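# Cup-and-ball: three catches, then return cup to stand

## Task

Using the cup on its cord, fling the dangling ball upward and land it in the cup three or more times, with the ball dropping back to hang beneath the cup before each new catch. Afterwards put the cup back onto its stand, with the ball either resting inside or dangling from it. As the ball goes in, it may touch only the cup and its cord, nothing else. Finally release the cup and move the hand away.

## Robot and tools

Robot and scene. Two arms, left_arm and right_arm, each end in a five-finger hand; the left hand mirrors the right. In the scene frame the origin sits on the table top between the arms, +z is up, and left_arm's base is on the +y side. Calibrated bases: left_arm at (-0.046, +0.564, 0) m, right_arm at (+0.007, -0.527, 0) m. Table top is z = 0.

Hand point. Each arm is steered by a hand point about 0.15 m out from the wrist flange along the fingers and 0.05 m in front of the palm. Its +z runs along straightened fingers, +y comes out of the palm, +x goes across the palm away from the thumb on the right hand and toward the thumb on the left hand. Fingers extend roughly 0.06-0.07 m past the point. A wrist bracket on the little-finger side can strike objects, and with level fingers the wrist may hang lower than the hand.

Frames. Reported positions, orientations, velocities and Hand targets are in each arm's own base frame. Fixed camera poses and the table use the scene frame. Motion offsets are along the axes of the arm's current Hand target.

The 28-number row. Every row lists both arms, all values in [-1, 1]: left dx, dy, dz, rx, ry, rz, then left little, ring, middle, index, thumb_bend, thumb_turn, force_limit, speed; then the same fourteen for the right arm. dx..rz are offsets (not poses) from the Hand target as it stood when the action or move began; 1.0 equals 0.6 m or 180 degrees, and rx, ry, rz form a single rotation vector. All six zeros re-request the current Hand target. Fingers and thumb_bend: +1 straight/open, -1 curled. thumb_turn: +1 beside the palm, -1 opposed in front of it. force_limit maps -1..+1 to about 0..10 N at the fingertip (0..15 N for the two thumb motors). speed rises linearly from near zero at -1 to full at +0.48 and stays full above; a full stroke takes 0.49 s. There is no 'leave unchanged' value: resend the hand's eight numbers from its last executed row, or, if none yet, its hand_measured six plus hand_force_limit and hand_speed. An opposed thumb lets the hand enclose things 0.035-0.065 m thick, or a handle down to about 0.025 m. For a soft grip close at speed -0.94 or lower.

Tools.
- execute_actions(actions, cameras): actions is a list of actions; each action is a list of up to 15 rows, one per 1/30 s step, and a short list repeats its final row. Each row is measured from that action's starting Hand target, not from the row before. Images come back only with an empty actions list or when cameras names them ("all", a list of names, or [] for none).
- move(target, speed, blend, stop_force, zero, blocking, cameras): target is one row or a list of up to 15 rows, every one offset from the Hand targets at the move's start. Paths are straight, end together, last at least 0.5 s and are cut at 10 s. speed: m/s, 0.002-3.6, default 0.25 (turn rate twice that in rad/s); one value or one per target. blend: corner rounding in m for lists, 0 means stop at each target. stop_force: 3-120 N, one value for both arms; ends an arm's path when its wrist sensor feels that much resistance; unreliable while the hand rotates; omit it when backing away from something being pressed. zero: with stop_force, true re-zeroes moving arms first. blocking=false returns after about 0.5 s while the move keeps going (not allowed with stop_force). The result adds a 'move:' line (done, off_target, moving, held, fault) plus limits such as paced or held.
- wait(seconds 0-10, cameras): lets time pass holding commands.
- stop(cameras): brakes a running move.
- zoom_image(camera, region): camera is cam_high, cam_left_wrist or cam_right_wrist; region [x0, y0, x1, y1] in pixels, at most 504 by 504.
- show_instructions(): shows reference images.
- zero_wrist_force(arm): re-zeroes that arm's wrist force sensor.
- finished_scene(scene): ends the current scene; pass its number.
Images: cam_high 672x504, the two wrist cameras 616x616.

Reading results. Hand target is the last commanded pose after clipping (orientation is kept within 32 degrees of the measured one); the hand often settles a bit short. hand_measured, hand_stopped_by (moving, target, force, stalled, fault) and hand_load_n (positive when the finger is pushed open) follow the six-motor order. A lost grip shows as hand_load_n dropping near 0. Wrist force/torque are in end-effector axes, with a third line for the peak since last shown. Joint velocities may read 'within noise'. Watch for MOTOR HOT, fault and over-temperature lines.

Cautions. Joints turn at most 3.14 rad/s and commands lag roughly 0.09-0.22 s, so fast motions overshoot. Net outside force near 150 N or wrist torque of 25.4 N m (136 N m on larger joints) stops the arm for 10 s. Never let the arms or hands collide or squeeze each other. Avoid paths near an arm's own base, hard impacts, overloading fingers, dropping or flinging the cup or ball off the table, and long stretched holds that overheat motors (brake stop at 85 °C). Things may occasionally be nudged by outside pushes.

Each tool is called after "Emit:" in YAML: its name, and indented under it one key for each argument.

Reference images:

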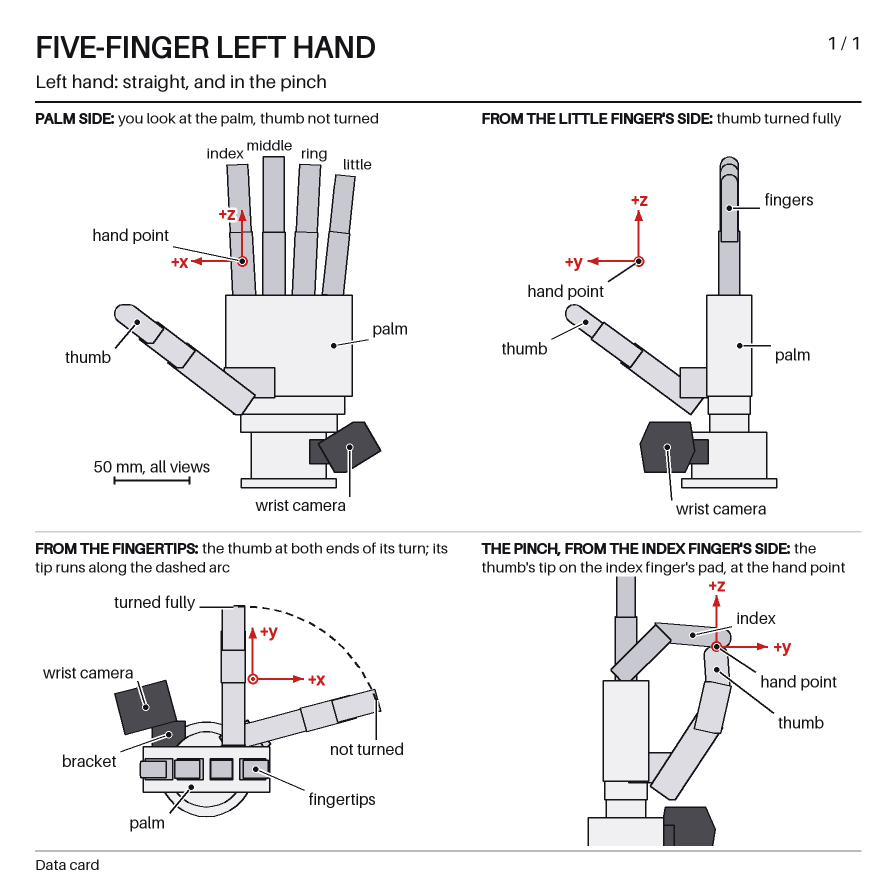

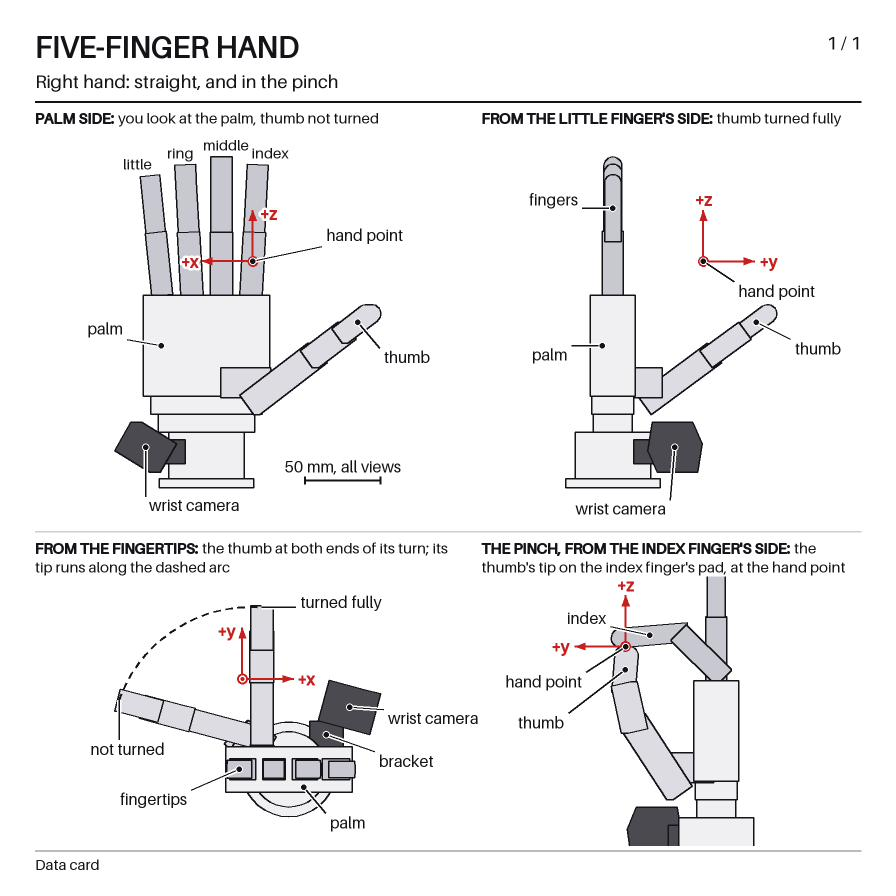

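## Session

Emit:
execute_actions:
  actions: []

Scene clock: 0.00 s.
left_arm: end_effector_position=(+0.2762, +0.4207, +0.1412) hand_measured=(+1.000, +1.000, +1.000, +1.000, +1.000, +1.000) hand_load_n=(+0.0, +0.0, +0.0, +0.0, +0.0, +0.0) hand_stopped_by=(target, target, target, target, target, target) hand_force_limit=0.00 hand_speed=-0.80 end_effector_quat_wxyz=(-0.241, +0.762, +0.561, -0.217) | right_arm: end_effector_position=(+0.6293, +0.0487, +0.2430) hand_measured=(+1.000, +1.000, +1.000, +1.000, +1.000, +1.000) hand_load_n=(+0.0, +0.0, +0.0, +0.0, +0.0, +0.0) hand_stopped_by=(target, target, target, target, target, target) hand_force_limit=0.00 hand_speed=-0.80 end_effector_quat_wxyz=(+0.296, +0.862, +0.373, +0.175)
Joint positions: left_arm=[4.185 -2.195 -1.35 1.731 -2.191 1.266] | right_arm=[0.133 -1.054 1.264 0.811 2.031 0.754]
Joint velocities: within noise
Joint torques (N m): no reading
Wrist force (N): no reading
Wrist torque (N m): no reading
Wrist force, peak (N): no reading
Hand target: left_arm +0.2762, +0.4207, +0.1412; -0.241, +0.762, +0.561, -0.217 | right_arm +0.6293, +0.0487, +0.2430; +0.296, +0.862, +0.373, +0.175

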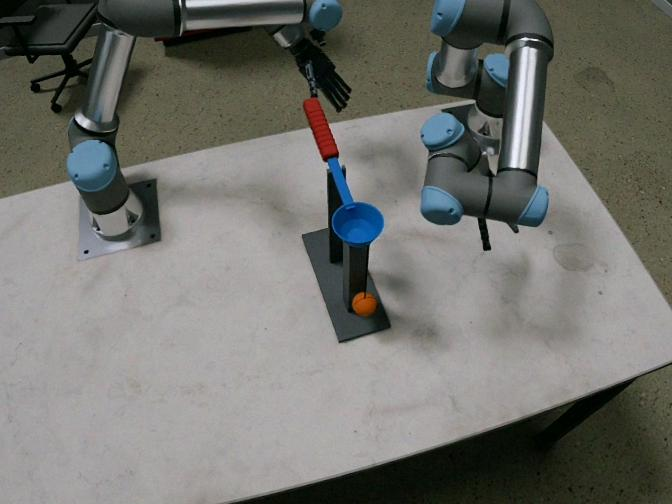

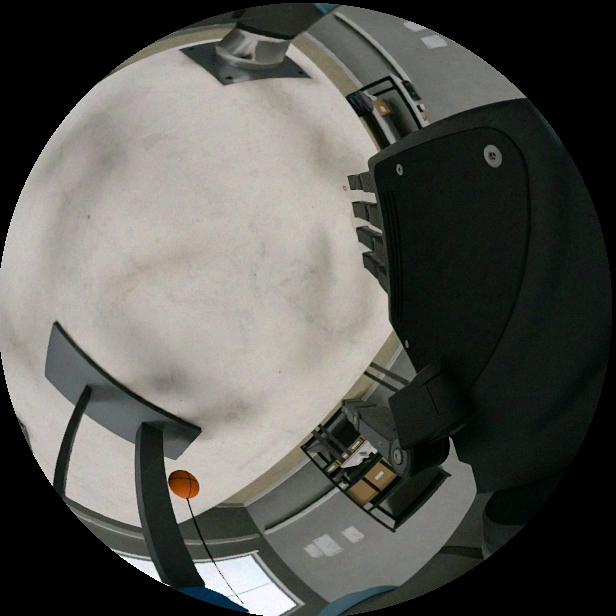

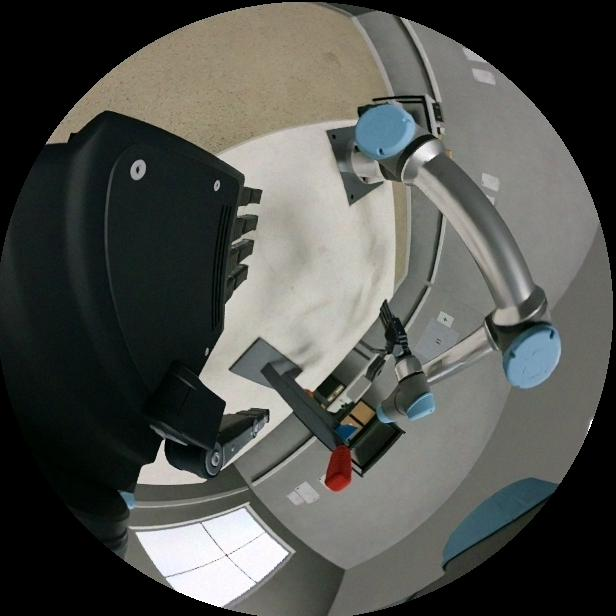

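Emit:
zoom_image:
  camera: "cam_high"
  region: [260, 60, 460, 350]

Emit:
zoom_image:
  camera: "cam_right_wrist"
  region: [220, 300, 460, 520]

Emit:
zoom_image:
  camera: "cam_left_wrist"
  region: [20, 300, 320, 616]

Scaled by 1.738 from the camera's 672x504 image, which has a finer 960x720 frame.

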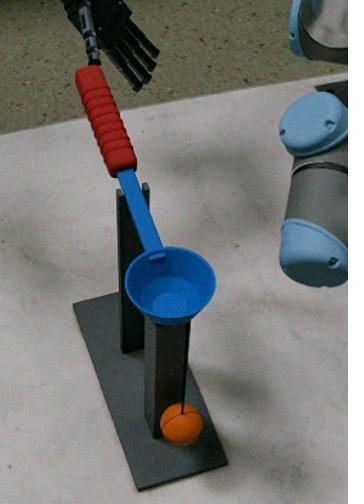

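Scaled by 2.100 from the camera's 616x616 image, which has a finer 880x880 frame.

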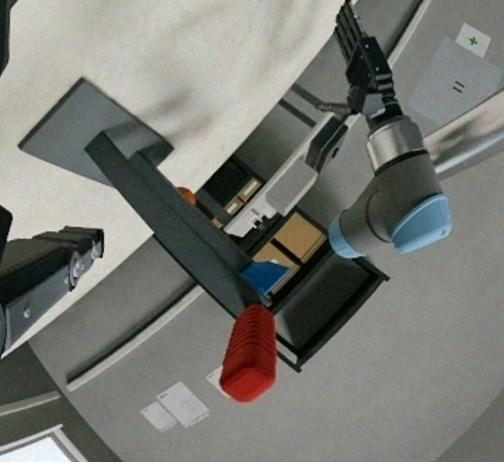

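Scaled by 1.595 from the camera's 616x616 image, which has a finer 880x880 frame.

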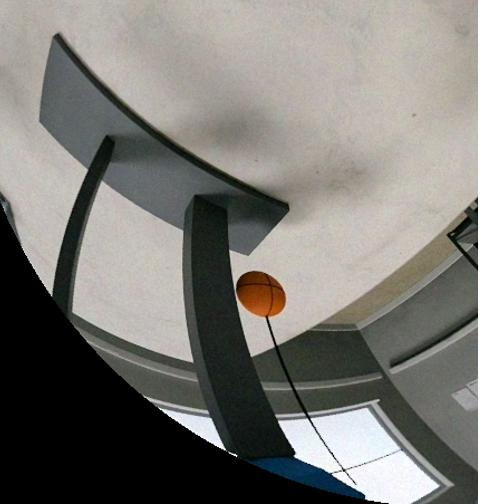

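Emit:
execute_actions:
  actions:
    - [[-0.0081,-0.0814,-0.1054,0,0,0,1,1,1,1,1,1,0,-0.8,0,0,0,0,0,0,1,1,1,1,1,1,0,-0.8]]
  cameras: ["all"]

Scene clock: 126.83 s.
left_arm: end_effector_position=(+0.2763, +0.4207, +0.2213) hand_measured=(+1.000, +1.000, +1.000, +1.000, +1.000, +1.000) hand_load_n=(+0.0, +0.0, +0.0, +0.0, +0.0, +0.0) hand_stopped_by=(target, target, target, target, target, target) hand_force_limit=0.00 hand_speed=-0.80 end_effector_quat_wxyz=(-0.241, +0.762, +0.561, -0.217) | right_arm: end_effector_position=(+0.6293, +0.0487, +0.2430) hand_measured=(+1.000, +1.000, +1.000, +1.000, +1.000, +1.000) hand_load_n=(+0.0, +0.0, +0.0, +0.0, +0.0, +0.0) hand_stopped_by=(target, target, target, target, target, target) hand_force_limit=0.00 hand_speed=-0.80 end_effector_quat_wxyz=(+0.296, +0.862, +0.373, +0.175)
Joint positions: left_arm=[4.185 -2.134 -1.234 1.554 -2.191 1.266] | right_arm=[0.133 -1.054 1.264 0.811 2.031 0.754]
Joint torques (N m): left_arm=[-12.55 49.31 30.53 -4.7 0.31 1.69] | right_arm=[0.73 -40.68 -17.6 1.3 0.77 1.58]
Wrist force (N): left_arm=[0.1 0.2 0.0] | right_arm=[-0.3 -0.2 -0.3]
Wrist torque (N m): left_arm=[0.02 -0.01 0.02] | right_arm=[0.01 0.05 -0.02]
Wrist force, peak (N): left_arm=[1.9 11.1 11.8] | right_arm=[-0.5 0.5 0.3]
Hand target: left_arm +0.2763, +0.4207, +0.2213; -0.241, +0.762, +0.561, -0.217 | right_arm +0.6293, +0.0487, +0.2430; +0.296, +0.862, +0.373, +0.175
Off the commanded pose: left_arm 0.000 m, 0 deg | right_arm 0.000 m, 0 deg.
Step readings (end_effector_position of left_arm | right_arm):
0: (+0.2762, +0.4207, +0.1412) | (+0.6293, +0.0487, +0.2430)
1: (+0.2763, +0.4209, +0.1429) | (+0.6293, +0.0487, +0.2430)
2: (+0.2769, +0.4218, +0.1562) | (+0.6293, +0.0487, +0.2430)
4: (+0.2759, +0.4202, +0.2041) | (+0.6293, +0.0487, +0.2430)
8: (+0.2758, +0.4203, +0.2262) | (+0.6293, +0.0487, +0.2430)
15: (+0.2763, +0.4208, +0.2211) | (+0.6293, +0.0487, +0.2430)
camera_calibration:
cam_left_wrist: T_world_to_cam=[[-0.641614, 0.521307, 0.562645, -0.160719], [0.730348, 0.639343, 0.240484, -0.529294], [-0.234358, 0.565225, -0.790947, 0.110015], [0, 0, 0, 1]] pos_world=[0.309232, 0.360002, 0.30473]

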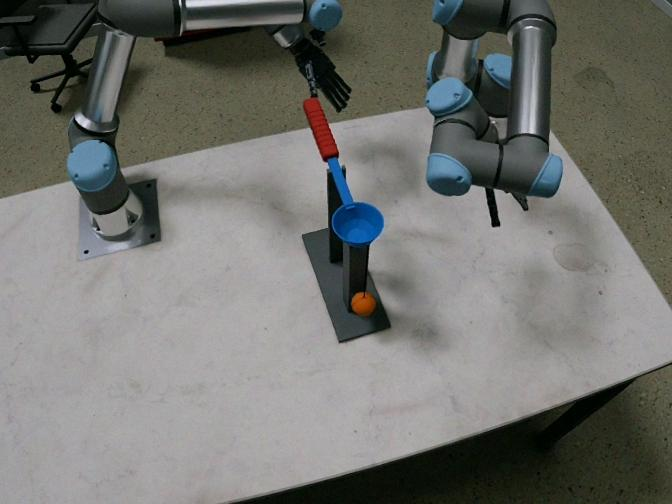

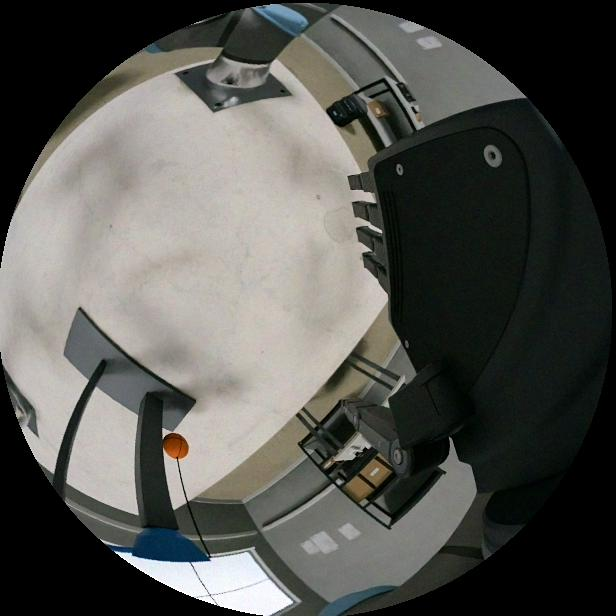

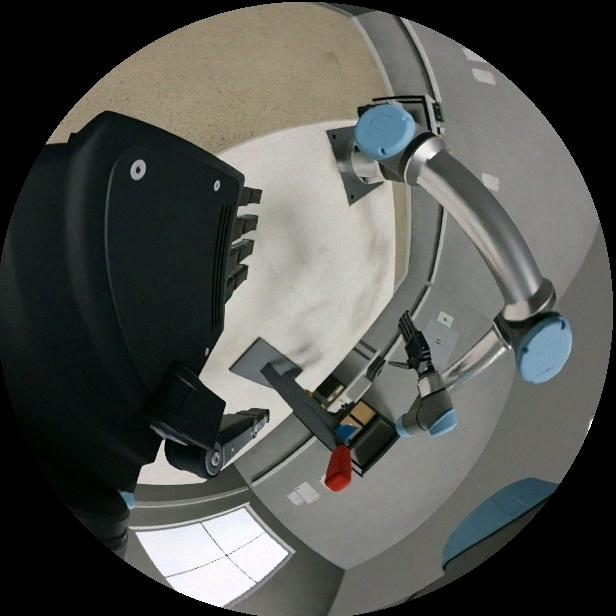

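Emit:
execute_actions:
  actions:
    - [[-0.0251,-0.2545,-0.3295,0,0,0,1,1,1,1,1,1,0,-0.8,0,0,0,0,0,0,1,1,1,1,1,1,0,-0.8]]

Scene clock: 132.83 s.
left_arm: end_effector_position=(+0.2705, +0.4116, +0.3925) hand_measured=(+1.000, +1.000, +1.000, +1.000, +1.000, +1.000) hand_load_n=(+0.0, +0.0, +0.0, +0.0, -0.5, +0.0) hand_stopped_by=(target, target, target, target, target, target) hand_force_limit=0.00 hand_speed=-0.80 end_effector_quat_wxyz=(-0.246, +0.763, +0.560, -0.207) | right_arm: end_effector_position=(+0.6293, +0.0487, +0.2430) hand_measured=(+1.000, +1.000, +1.000, +1.000, +1.000, +1.000) hand_load_n=(+0.0, +0.0, +0.0, +0.0, +0.0, +0.0) hand_stopped_by=(target, target, target, target, target, target) hand_force_limit=0.00 hand_speed=-0.80 end_effector_quat_wxyz=(+0.296, +0.862, +0.373, +0.175)
Joint positions: left_arm=[4.186 -2.081 -0.869 1.166 -2.194 1.279] | right_arm=[0.133 -1.054 1.264 0.811 2.031 0.754]
Joint torques (N m): left_arm=[-10.22 50.13 12.21 -0.26 0.46 -0.33] | right_arm=[0.43 -40.47 -17.92 1.35 0.88 1.61]
Wrist force (N): left_arm=[-0.1 0.0 0.1] | right_arm=[-0.1 0.1 -0.2]
Wrist torque (N m): left_arm=[-0.01 0.00 -0.10] | right_arm=[0.04 0.03 0.00]
Wrist force, peak (N): left_arm=[-1.0 -15.8 -15.9] | right_arm=[-0.4 0.5 -0.4]
Hand target: left_arm +0.2705, +0.4116, +0.3926; -0.246, +0.763, +0.560, -0.207 (last step not sent: back at the drive's target) | right_arm +0.6293, +0.0487, +0.2430; +0.296, +0.862, +0.373, +0.175
Off the commanded pose: left_arm 0.080 m, 1 deg; position clipped | right_arm 0.000 m, 0 deg.
Step readings (end_effector_position of left_arm | right_arm):
0: (+0.2763, +0.4207, +0.2213) | (+0.6293, +0.0487, +0.2430)
1: (+0.2764, +0.4209, +0.2229) | (+0.6293, +0.0487, +0.2430)
2: (+0.2769, +0.4217, +0.2369) | (+0.6293, +0.0487, +0.2430)
4: (+0.2754, +0.4194, +0.2868) | (+0.6293, +0.0487, +0.2430)
8: (+0.2707, +0.4119, +0.3879) | (+0.6293, +0.0487, +0.2430)
9: (+0.2689, +0.4090, +0.4031) | (+0.6293, +0.0487, +0.2430) HELD (not all sent) left_arm
15: (+0.2704, +0.4116, +0.3927) | (+0.6293, +0.0487, +0.2430) HELD (not all sent) left_arm
HELD (not all sent) left_arm: steps 9 to 15.
pose unreachable (left arm): on one or more control steps of this call, first in action 0 (counted from 0), this arm could not follow its commanded pose, so it was not sent that pose on those steps. It may still have moved: this result reports where it is.
cause: moving toward the commanded pose would bring two parts of the arm too close to each other (joints 4 (wrist 1) to 6 (wrist 3) lie between them).

Emit:
execute_actions:
  actions: []

Emit:
zoom_image:
  camera: "cam_left_wrist"
  region: [20, 280, 300, 560]

Scene clock: 212.03 s.
left_arm: end_effector_position=(+0.2705, +0.4116, +0.3926) hand_measured=(+1.000, +1.000, +1.000, +1.000, +1.000, +1.000) hand_load_n=(+0.0, +0.0, +0.0, +0.0, +0.0, +0.0) hand_stopped_by=(target, target, target, target, target, target) hand_force_limit=0.00 hand_speed=-0.80 end_effector_quat_wxyz=(-0.246, +0.763, +0.560, -0.207) | right_arm: end_effector_position=(+0.6293, +0.0487, +0.2430) hand_measured=(+1.000, +1.000, +1.000, +1.000, +1.000, +1.000) hand_load_n=(+0.0, +0.0, +0.0, +0.0, +0.0, +0.0) hand_stopped_by=(target, target, target, target, target, target) hand_force_limit=0.00 hand_speed=-0.80 end_effector_quat_wxyz=(+0.296, +0.862, +0.373, +0.175)
Joint positions: left_arm=[4.185 -2.081 -0.869 1.166 -2.194 1.279] | right_arm=[0.133 -1.054 1.264 0.811 2.031 0.754]
Joint velocities: within noise
Joint torques (N m): left_arm=[-11.78 51.37 29.53 -4.41 -0.64 -0.15] | right_arm=[0.51 -40.54 -16.33 1.43 0.79 1.56]
Wrist force (N): left_arm=[-0.2 -0.1 0.1] | right_arm=[0.0 -0.1 -0.2]
Wrist torque (N m): left_arm=[-0.03 0.02 -0.10] | right_arm=[0.00 0.01 0.00]
Wrist force, peak (N): left_arm=[-0.5 0.2 0.4] | right_arm=[-0.3 0.7 0.1]
Hand target: left_arm +0.2705, +0.4116, +0.3926; -0.246, +0.763, +0.560, -0.207 (last step not sent: back at the drive's target) | right_arm +0.6293, +0.0487, +0.2430; +0.296, +0.862, +0.373, +0.175
Off the commanded pose: left_arm 0.080 m, 1 deg; position clipped | right_arm 0.000 m, 0 deg.
camera_calibration:
cam_left_wrist: T_world_to_cam=[[-0.641971, 0.517504, 0.565741, -0.255726], [0.734502, 0.626762, 0.260148, -0.56419], [-0.219957, 0.582545, -0.78247, 0.234956], [0, 0, 0, 1]] pos_world=[0.301911, 0.34908, 0.475293]

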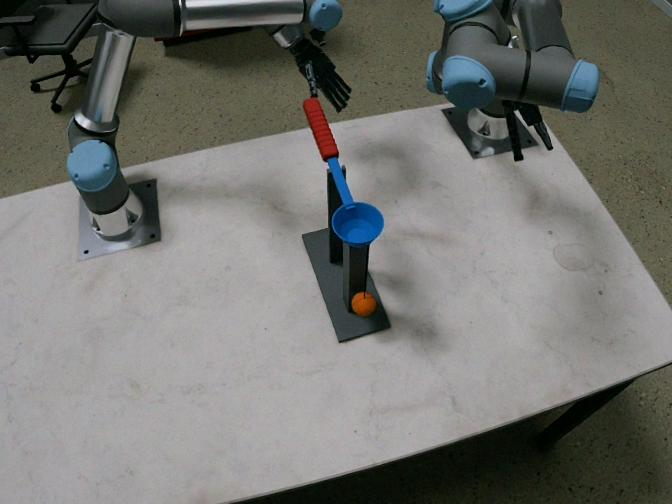

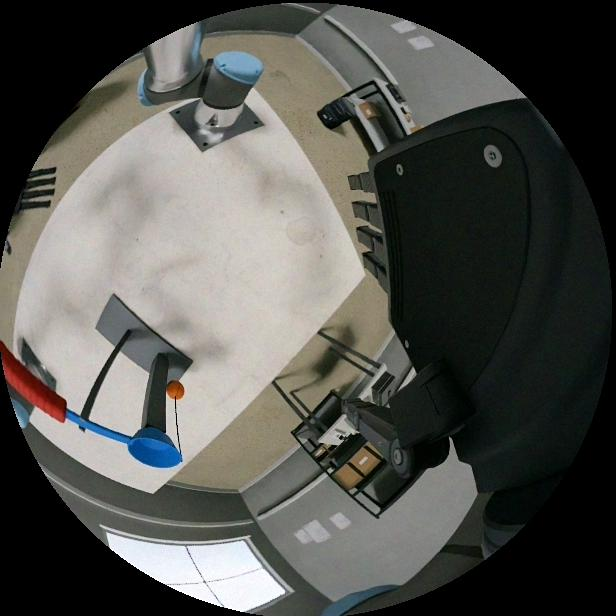

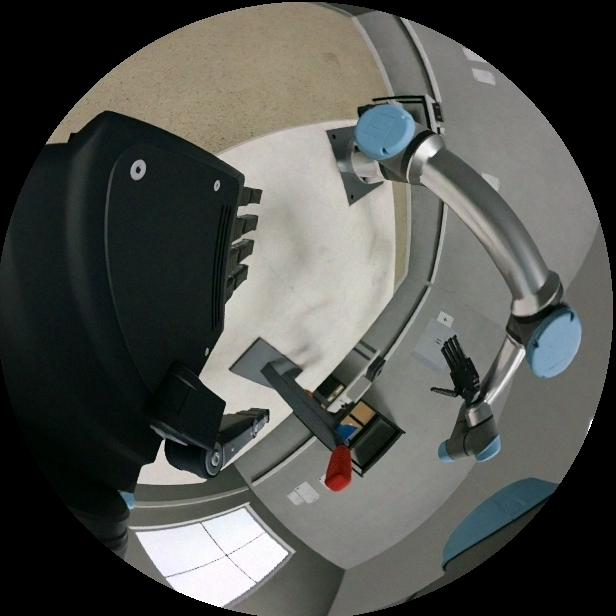

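Scaled by 1.800 from the camera's 616x616 image, which has a finer 880x880 frame.

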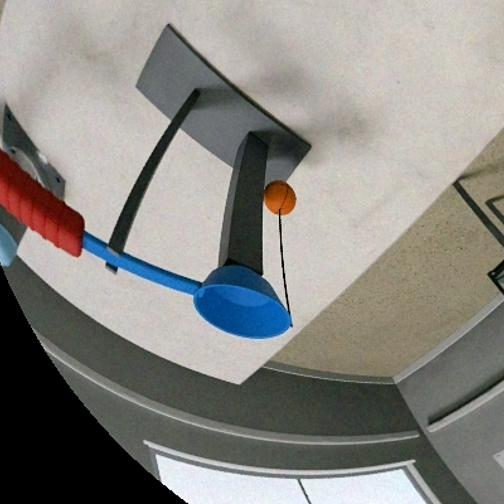

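Emit:
move:
  target:
    - [0,0,0,0,0,0,1,1,1,1,1,1,0,-0.8,0.0378,0.2991,-0.3565,0,0,0,1,1,1,1,1,1,0,-0.8]
    - [0,0,0,0,0,0,1,1,1,1,1,1,0,-0.8,-0.3281,0.3893,-0.3132,0.2738,0.3427,0.7662,1,1,1,1,1,1,0,-0.8]
  speed: 0.35
  blend: [0.03, 0]
  cameras: ["all"]

Scene clock: 256.93 s.
left_arm: end_effector_position=(+0.2705, +0.4116, +0.3926) hand_measured=(+1.000, +1.000, +1.000, +1.000, +1.000, +1.000) hand_load_n=(+0.0, +0.0, +0.0, +0.0, +0.0, +0.0) hand_stopped_by=(target, target, target, target, target, target) hand_force_limit=0.00 hand_speed=-0.80 end_effector_quat_wxyz=(-0.246, +0.763, +0.560, -0.207) | right_arm: end_effector_position=(+0.5272, -0.1549, +0.5201) hand_measured=(+1.000, +1.000, +1.000, +1.000, +1.000, +1.000) hand_load_n=(+0.0, +0.0, +0.0, +0.0, +0.0, +0.0) hand_stopped_by=(target, target, target, target, target, target) hand_force_limit=0.00 hand_speed=-0.80 end_effector_quat_wxyz=(+0.500, -0.499, +0.501, -0.499)
Joint positions: left_arm=[4.185 -2.081 -0.869 1.166 -2.194 1.279] | right_arm=[-1.002 -1.745 1.49 0.256 0.569 3.143]
Joint torques (N m): left_arm=[-11.6 50.36 22.19 -2.29 -1.31 1.09] | right_arm=[8.06 -0.84 -23.08 -1.64 -2.43 1.82]
Wrist force (N): left_arm=[-0.1 -0.1 0.1] | right_arm=[0.6 1.1 0.7]
Wrist torque (N m): left_arm=[-0.02 0.00 -0.10] | right_arm=[0.43 -0.01 0.22]
Wrist force, peak (N): left_arm=[-0.1 0.1 0.6] | right_arm=[-0.6 -1.6 1.8]
Hand target: left_arm +0.2705, +0.4116, +0.3926; -0.246, +0.763, +0.560, -0.207 | right_arm +0.5272, -0.1549, +0.5201; +0.501, -0.499, +0.501, -0.499
Off the commanded pose: left_arm 0.000 m, 0 deg | right_arm 0.000 m, 0 deg.
move: done
camera_calibration:
cam_left_wrist: T_world_to_cam=[[-0.641971, 0.517504, 0.565741, -0.255726], [0.734502, 0.626762, 0.260148, -0.56419], [-0.219957, 0.582545, -0.78247, 0.234956], [0, 0, 0, 1]] pos_world=[0.301911, 0.34908, 0.475293]
cam_right_wrist: T_world_to_cam=[[0.000604417, -0.260491, -0.965476, 0.460673], [-0.488532, 0.842345, -0.227575, 0.515435], [0.872546, 0.471804, -0.126749, -0.203167], [0, 0, 0, 1]] pos_world=[0.4288, -0.218318, 0.536318]

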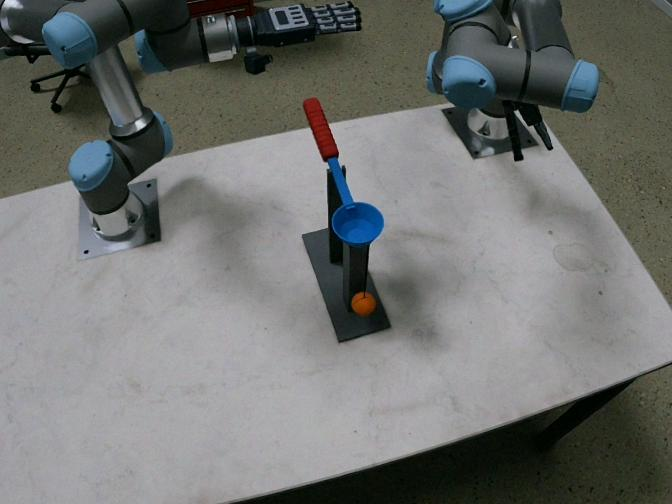

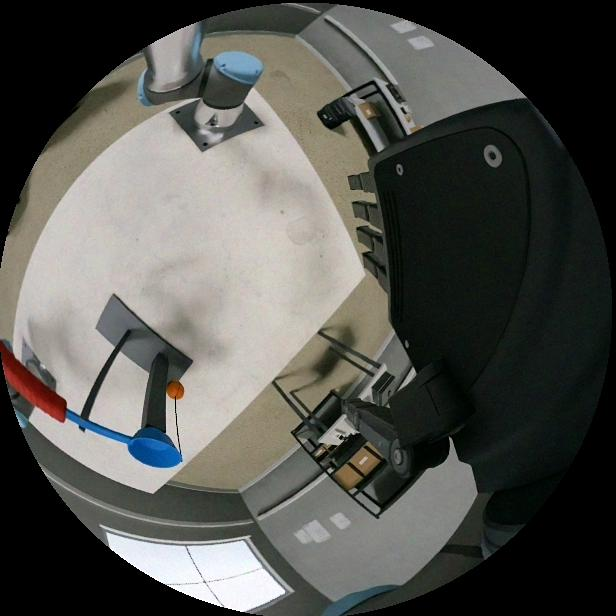

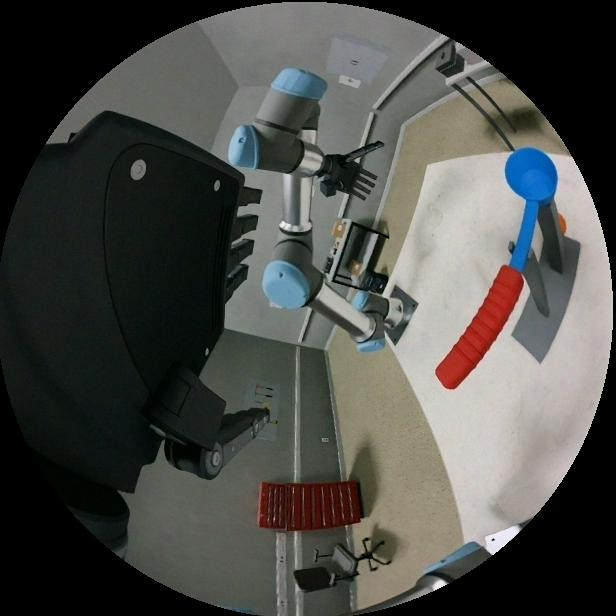

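Emit:
move:
  target: [0,0,0,0,0,0,1,1,1,1,1,1,0,-0.8,0.0168,0.1502,-0.0253,0,0,0,1,1,1,1,1,-1,0,-0.4]
  speed: 0.2
  cameras: ["all"]

Emit:
zoom_image:
  camera: "cam_right_wrist"
  region: [300, 80, 616, 480]

Emit:
zoom_image:
  camera: "cam_high"
  region: [180, 0, 440, 260]

Scene clock: 282.00 s.
left_arm: end_effector_position=(+0.2705, +0.4116, +0.3926) hand_measured=(+1.000, +1.000, +1.000, +1.000, +1.000, +1.000) hand_load_n=(+0.0, +0.0, +0.0, +0.0, +0.0, +0.0) hand_stopped_by=(target, target, target, target, target, target) hand_force_limit=0.00 hand_speed=-0.80 end_effector_quat_wxyz=(-0.246, +0.763, +0.560, -0.207) | right_arm: end_effector_position=(+0.5120, -0.1647, +0.4300) hand_measured=(+1.000, +1.000, +1.000, +1.000, +1.000, -1.000) hand_load_n=(-0.5, -0.5, +0.0, +0.0, +0.0, +0.0) hand_stopped_by=(target, target, target, target, target, target) hand_force_limit=0.00 hand_speed=-0.40 end_effector_quat_wxyz=(+0.501, -0.499, +0.501, -0.499)
Joint positions: left_arm=[4.185 -2.081 -0.869 1.166 -2.194 1.279] | right_arm=[-1.062 -1.793 1.76 0.033 0.509 3.144]
Joint torques (N m): left_arm=[-10.34 48.62 13.45 -0.4 -1.85 1.48] | right_arm=[8.68 0.59 -15.51 -2.2 2.46 -1.98]
Wrist force (N): left_arm=[-0.1 0.1 0.2] | right_arm=[0.7 0.9 1.1]
Wrist torque (N m): left_arm=[0.00 0.02 -0.11] | right_arm=[0.37 -0.03 0.19]
Wrist force, peak (N): left_arm=[-0.1 0.3 0.5] | right_arm=[0.6 2.5 0.3]
Hand target: left_arm +0.2705, +0.4116, +0.3926; -0.246, +0.763, +0.560, -0.207 | right_arm +0.5120, -0.1647, +0.4300; +0.501, -0.499, +0.501, -0.499
Off the commanded pose: left_arm 0.000 m, 0 deg | right_arm 0.000 m, 0 deg.
move: done
camera_calibration:
cam_left_wrist: T_world_to_cam=[[-0.641971, 0.517504, 0.565741, -0.255726], [0.734502, 0.626762, 0.260148, -0.56419], [-0.219957, 0.582545, -0.78247, 0.234956], [0, 0, 0, 1]] pos_world=[0.301911, 0.34908, 0.475293]
cam_right_wrist: T_world_to_cam=[[0.000570122, -0.26019, -0.965557, 0.371161], [-0.488581, 0.842394, -0.227289, 0.49564], [0.872518, 0.471883, -0.126644, -0.196731], [0, 0, 0, 1]] pos_world=[0.4136, -0.228118, 0.446116]

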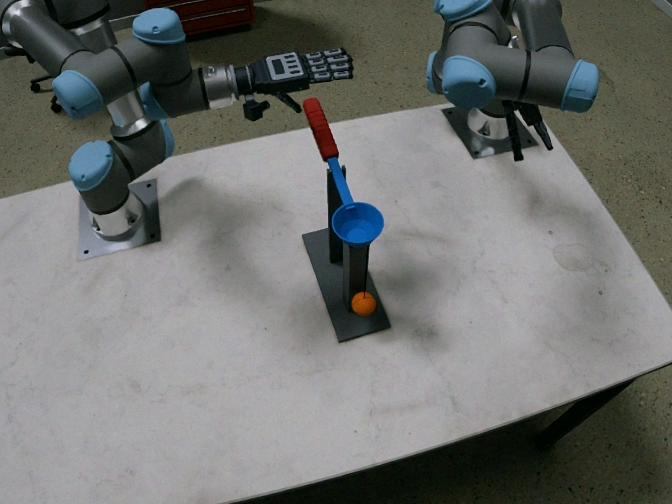

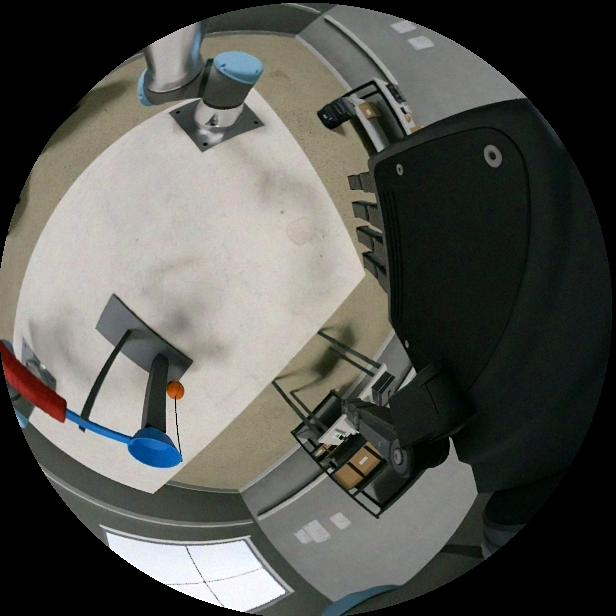

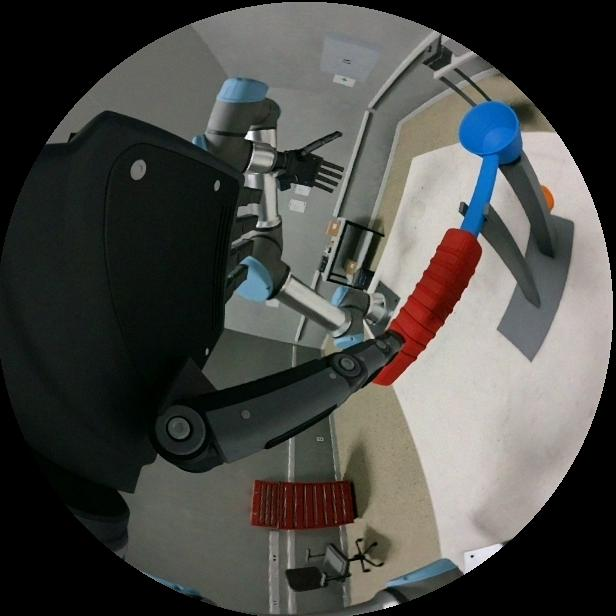

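Scaled by 1.260 from the camera's 616x616 image, which has a finer 880x880 frame.

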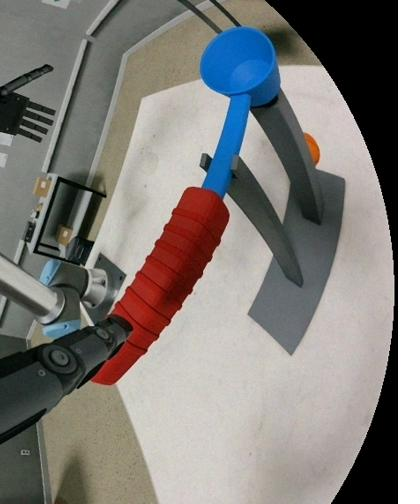

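Scaled by 1.938 from the camera's 672x504 image, which has a finer 960x720 frame.

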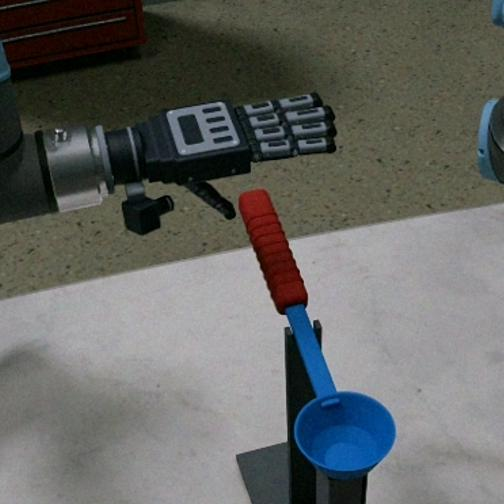

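Emit:
move:
  target: [0,0,0,0,0,0,1,1,1,1,1,1,0,-0.8,0.0172,0.1417,0.0167,0,0,0,1,1,1,1,1,1,0,-0.4]
  speed: 0.15
  cameras: ["all"]

Emit:
zoom_image:
  camera: "cam_right_wrist"
  region: [280, 80, 580, 480]

Emit:
zoom_image:
  camera: "cam_high"
  region: [200, 40, 420, 260]

Scene clock: 292.00 s.
left_arm: end_effector_position=(+0.2705, +0.4116, +0.3926) hand_measured=(+1.000, +1.000, +1.000, +1.000, +1.000, +1.000) hand_load_n=(+0.0, -0.5, +0.0, +0.0, +0.0, +0.0) hand_stopped_by=(target, target, target, target, target, target) hand_force_limit=0.00 hand_speed=-0.80 end_effector_quat_wxyz=(-0.246, +0.763, +0.560, -0.207) | right_arm: end_effector_position=(+0.5220, -0.1748, +0.3449) hand_measured=(+1.000, +1.000, +1.000, +1.000, +1.000, +1.000) hand_load_n=(+0.0, +0.0, +0.0, +0.0, +0.0, -0.5) hand_stopped_by=(target, target, target, target, target, target) hand_force_limit=0.00 hand_speed=-0.40 end_effector_quat_wxyz=(+0.501, -0.499, +0.501, -0.499)
Joint positions: left_arm=[4.185 -2.081 -0.869 1.166 -2.194 1.279] | right_arm=[-1.05 -1.738 1.935 -0.196 0.521 3.144]
Joint torques (N m): left_arm=[-9.95 47.76 13.7 -0.29 -1.8 1.4] | right_arm=[-8 -24.77 -14.91 -2.23 -2.35 -2.06]
Wrist force (N): left_arm=[-0.1 0.2 0.1] | right_arm=[0.4 0.8 0.9]
Wrist torque (N m): left_arm=[0.01 0.02 -0.12] | right_arm=[0.36 0.02 0.13]
Wrist force, peak (N): left_arm=[-0.2 0.2 0.5] | right_arm=[0.6 2.1 0.7]
Hand target: left_arm +0.2705, +0.4116, +0.3926; -0.246, +0.763, +0.560, -0.207 | right_arm +0.5220, -0.1748, +0.3449; +0.501, -0.499, +0.501, -0.499
Off the commanded pose: left_arm 0.000 m, 0 deg | right_arm 0.000 m, 0 deg.
move: done
camera_calibration:
cam_left_wrist: T_world_to_cam=[[-0.641971, 0.517504, 0.565741, -0.255726], [0.734502, 0.626762, 0.260148, -0.56419], [-0.219957, 0.582545, -0.78247, 0.234956], [0, 0, 0, 1]] pos_world=[0.301911, 0.34908, 0.475293]
cam_right_wrist: T_world_to_cam=[[0.000570122, -0.26019, -0.965557, 0.286455], [-0.488581, 0.842394, -0.227289, 0.489714], [0.872518, 0.471883, -0.126644, -0.211455], [0, 0, 0, 1]] pos_world=[0.4236, -0.238218, 0.361116]

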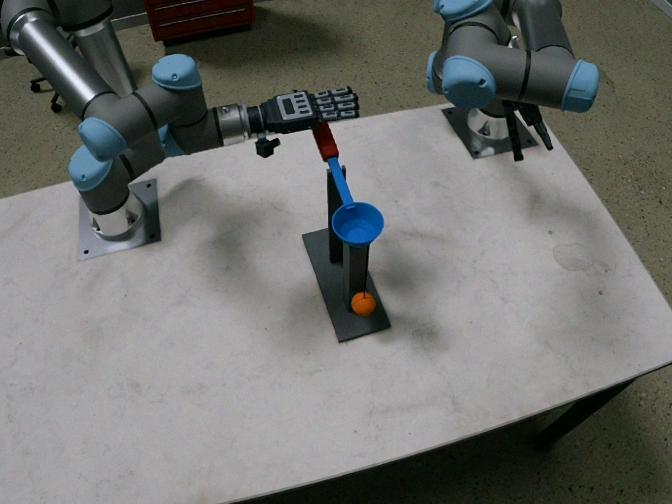

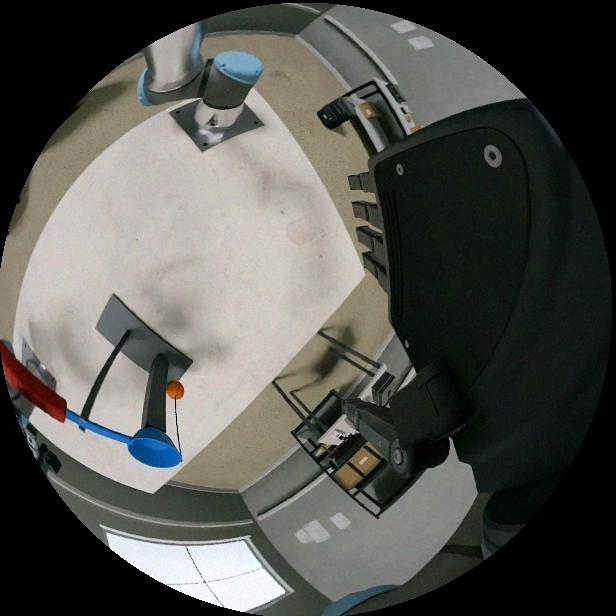

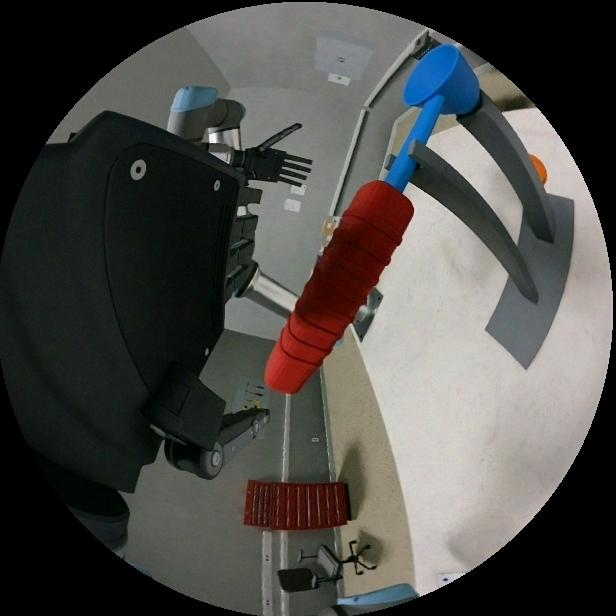

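Scaled by 1.260 from the camera's 616x616 image, which has a finer 880x880 frame.

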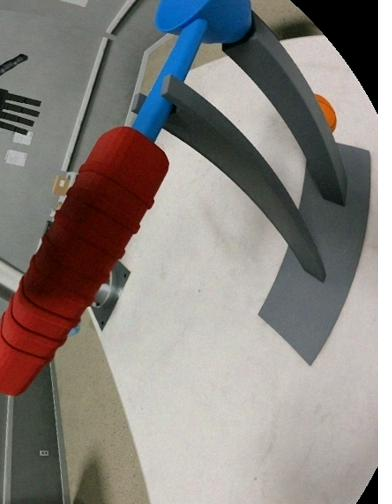

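Scaled by 2.291 from the camera's 672x504 image, which has a finer 960x720 frame.

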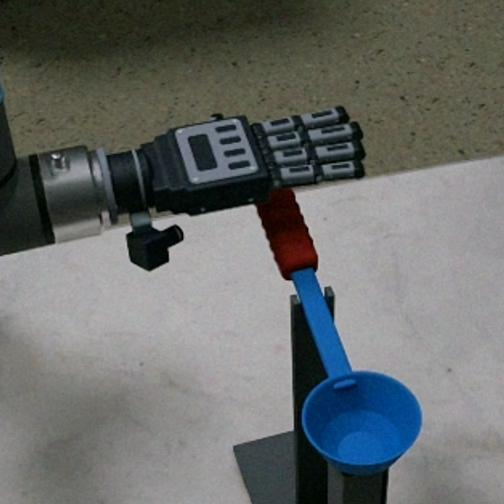

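Emit:
move:
  target: [0,0,0,0,0,0,1,1,1,1,1,1,0,-0.8,-0.0113,0.0167,-0.0117,0,-0.02,0.056,1,1,1,1,1,1,0,-0.4]
  speed: 0.1
  cameras: ["all"]

Emit:
zoom_image:
  camera: "cam_right_wrist"
  region: [200, 80, 500, 440]

Emit:
zoom_image:
  camera: "cam_high"
  region: [220, 60, 420, 260]

Scene clock: 306.13 s.
left_arm: end_effector_position=(+0.2705, +0.4116, +0.3926) hand_measured=(+1.000, +1.000, +1.000, +1.000, +1.000, +1.000) hand_load_n=(+0.0, +0.0, -0.5, +0.0, +0.0, +0.0) hand_stopped_by=(target, target, target, target, target, target) hand_force_limit=0.00 hand_speed=-0.80 end_effector_quat_wxyz=(-0.246, +0.763, +0.560, -0.207) | right_arm: end_effector_position=(+0.5149, -0.1681, +0.3348) hand_measured=(+1.000, +1.000, +1.000, +1.000, +1.000, +1.000) hand_load_n=(+0.0, +0.0, +0.0, +0.0, +0.0, -0.5) hand_stopped_by=(target, target, target, target, target, target) hand_force_limit=0.00 hand_speed=-0.40 end_effector_quat_wxyz=(+0.558, -0.469, +0.527, -0.437)
Joint positions: left_arm=[4.185 -2.081 -0.869 1.166 -2.194 1.279] | right_arm=[-1.09 -1.709 1.958 -0.262 0.419 3.332]
Joint torques (N m): left_arm=[-9.67 46.57 14.04 -0.34 -1.71 1.43] | right_arm=[9.58 -27 -24.27 0.94 2.66 -1.95]
Wrist force (N): left_arm=[-0.2 0.2 0.3] | right_arm=[0.5 0.9 1.1]
Wrist torque (N m): left_arm=[0.00 0.03 -0.11] | right_arm=[0.37 0.00 0.23]
Wrist force, peak (N): left_arm=[0.0 0.0 0.7] | right_arm=[0.4 1.0 1.3]
Hand target: left_arm +0.2705, +0.4116, +0.3926; -0.246, +0.763, +0.560, -0.207 | right_arm +0.5150, -0.1680, +0.3349; +0.558, -0.469, +0.527, -0.438
Off the commanded pose: left_arm 0.000 m, 0 deg | right_arm 0.000 m, 0 deg.
move: done
camera_calibration:
cam_left_wrist: T_world_to_cam=[[-0.641971, 0.517504, 0.565741, -0.255726], [0.734502, 0.626762, 0.260148, -0.56419], [-0.219957, 0.582545, -0.78247, 0.234956], [0, 0, 0, 1]] pos_world=[0.301911, 0.34908, 0.475293]
cam_right_wrist: T_world_to_cam=[[0.0115964, -0.0865736, -0.996178, 0.312095], [-0.541415, 0.837031, -0.0790454, 0.45496], [0.840675, 0.540262, -0.0371657, -0.211808], [0, 0, 0, 1]] pos_world=[0.420765, -0.239365, 0.338993]

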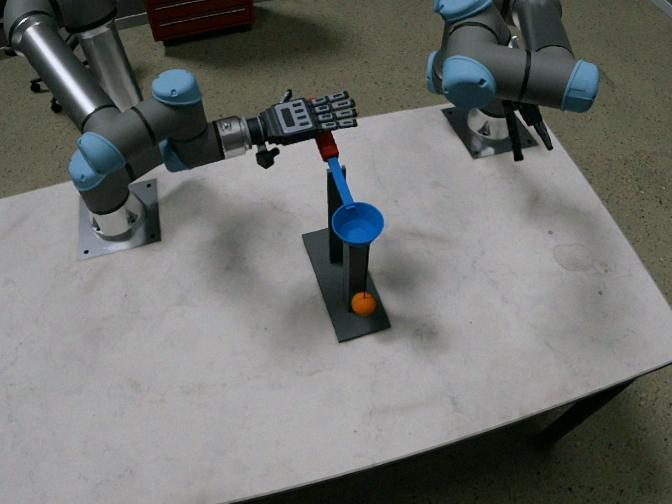

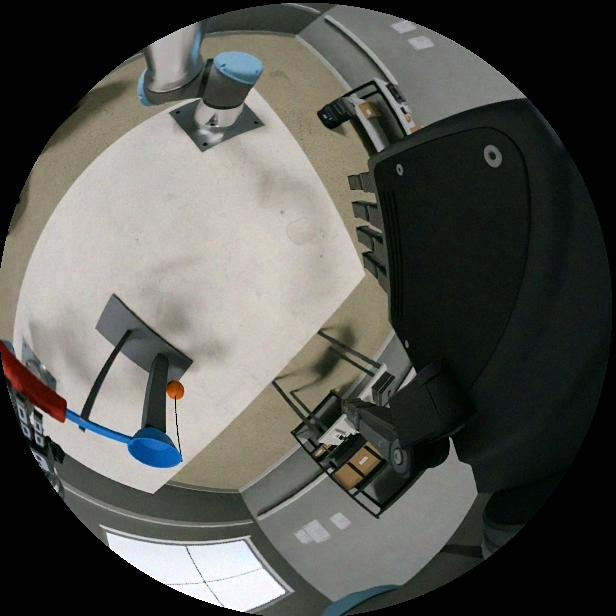

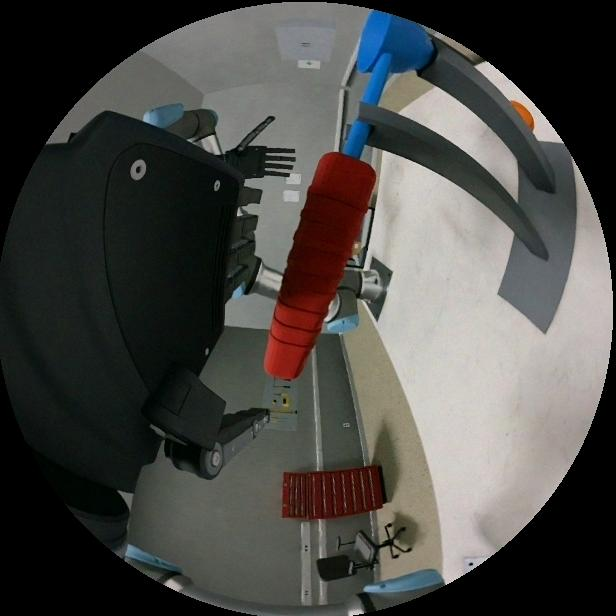

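Scaled by 1.400 from the camera's 616x616 image, which has a finer 880x880 frame.

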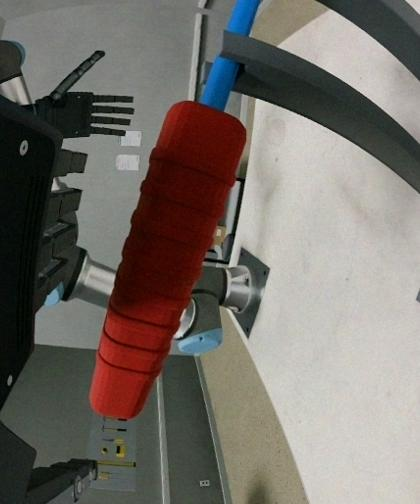

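Scaled by 2.520 from the camera's 672x504 image, which has a finer 960x720 frame.

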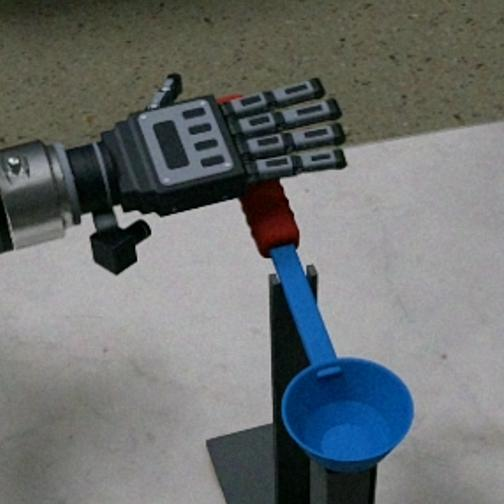

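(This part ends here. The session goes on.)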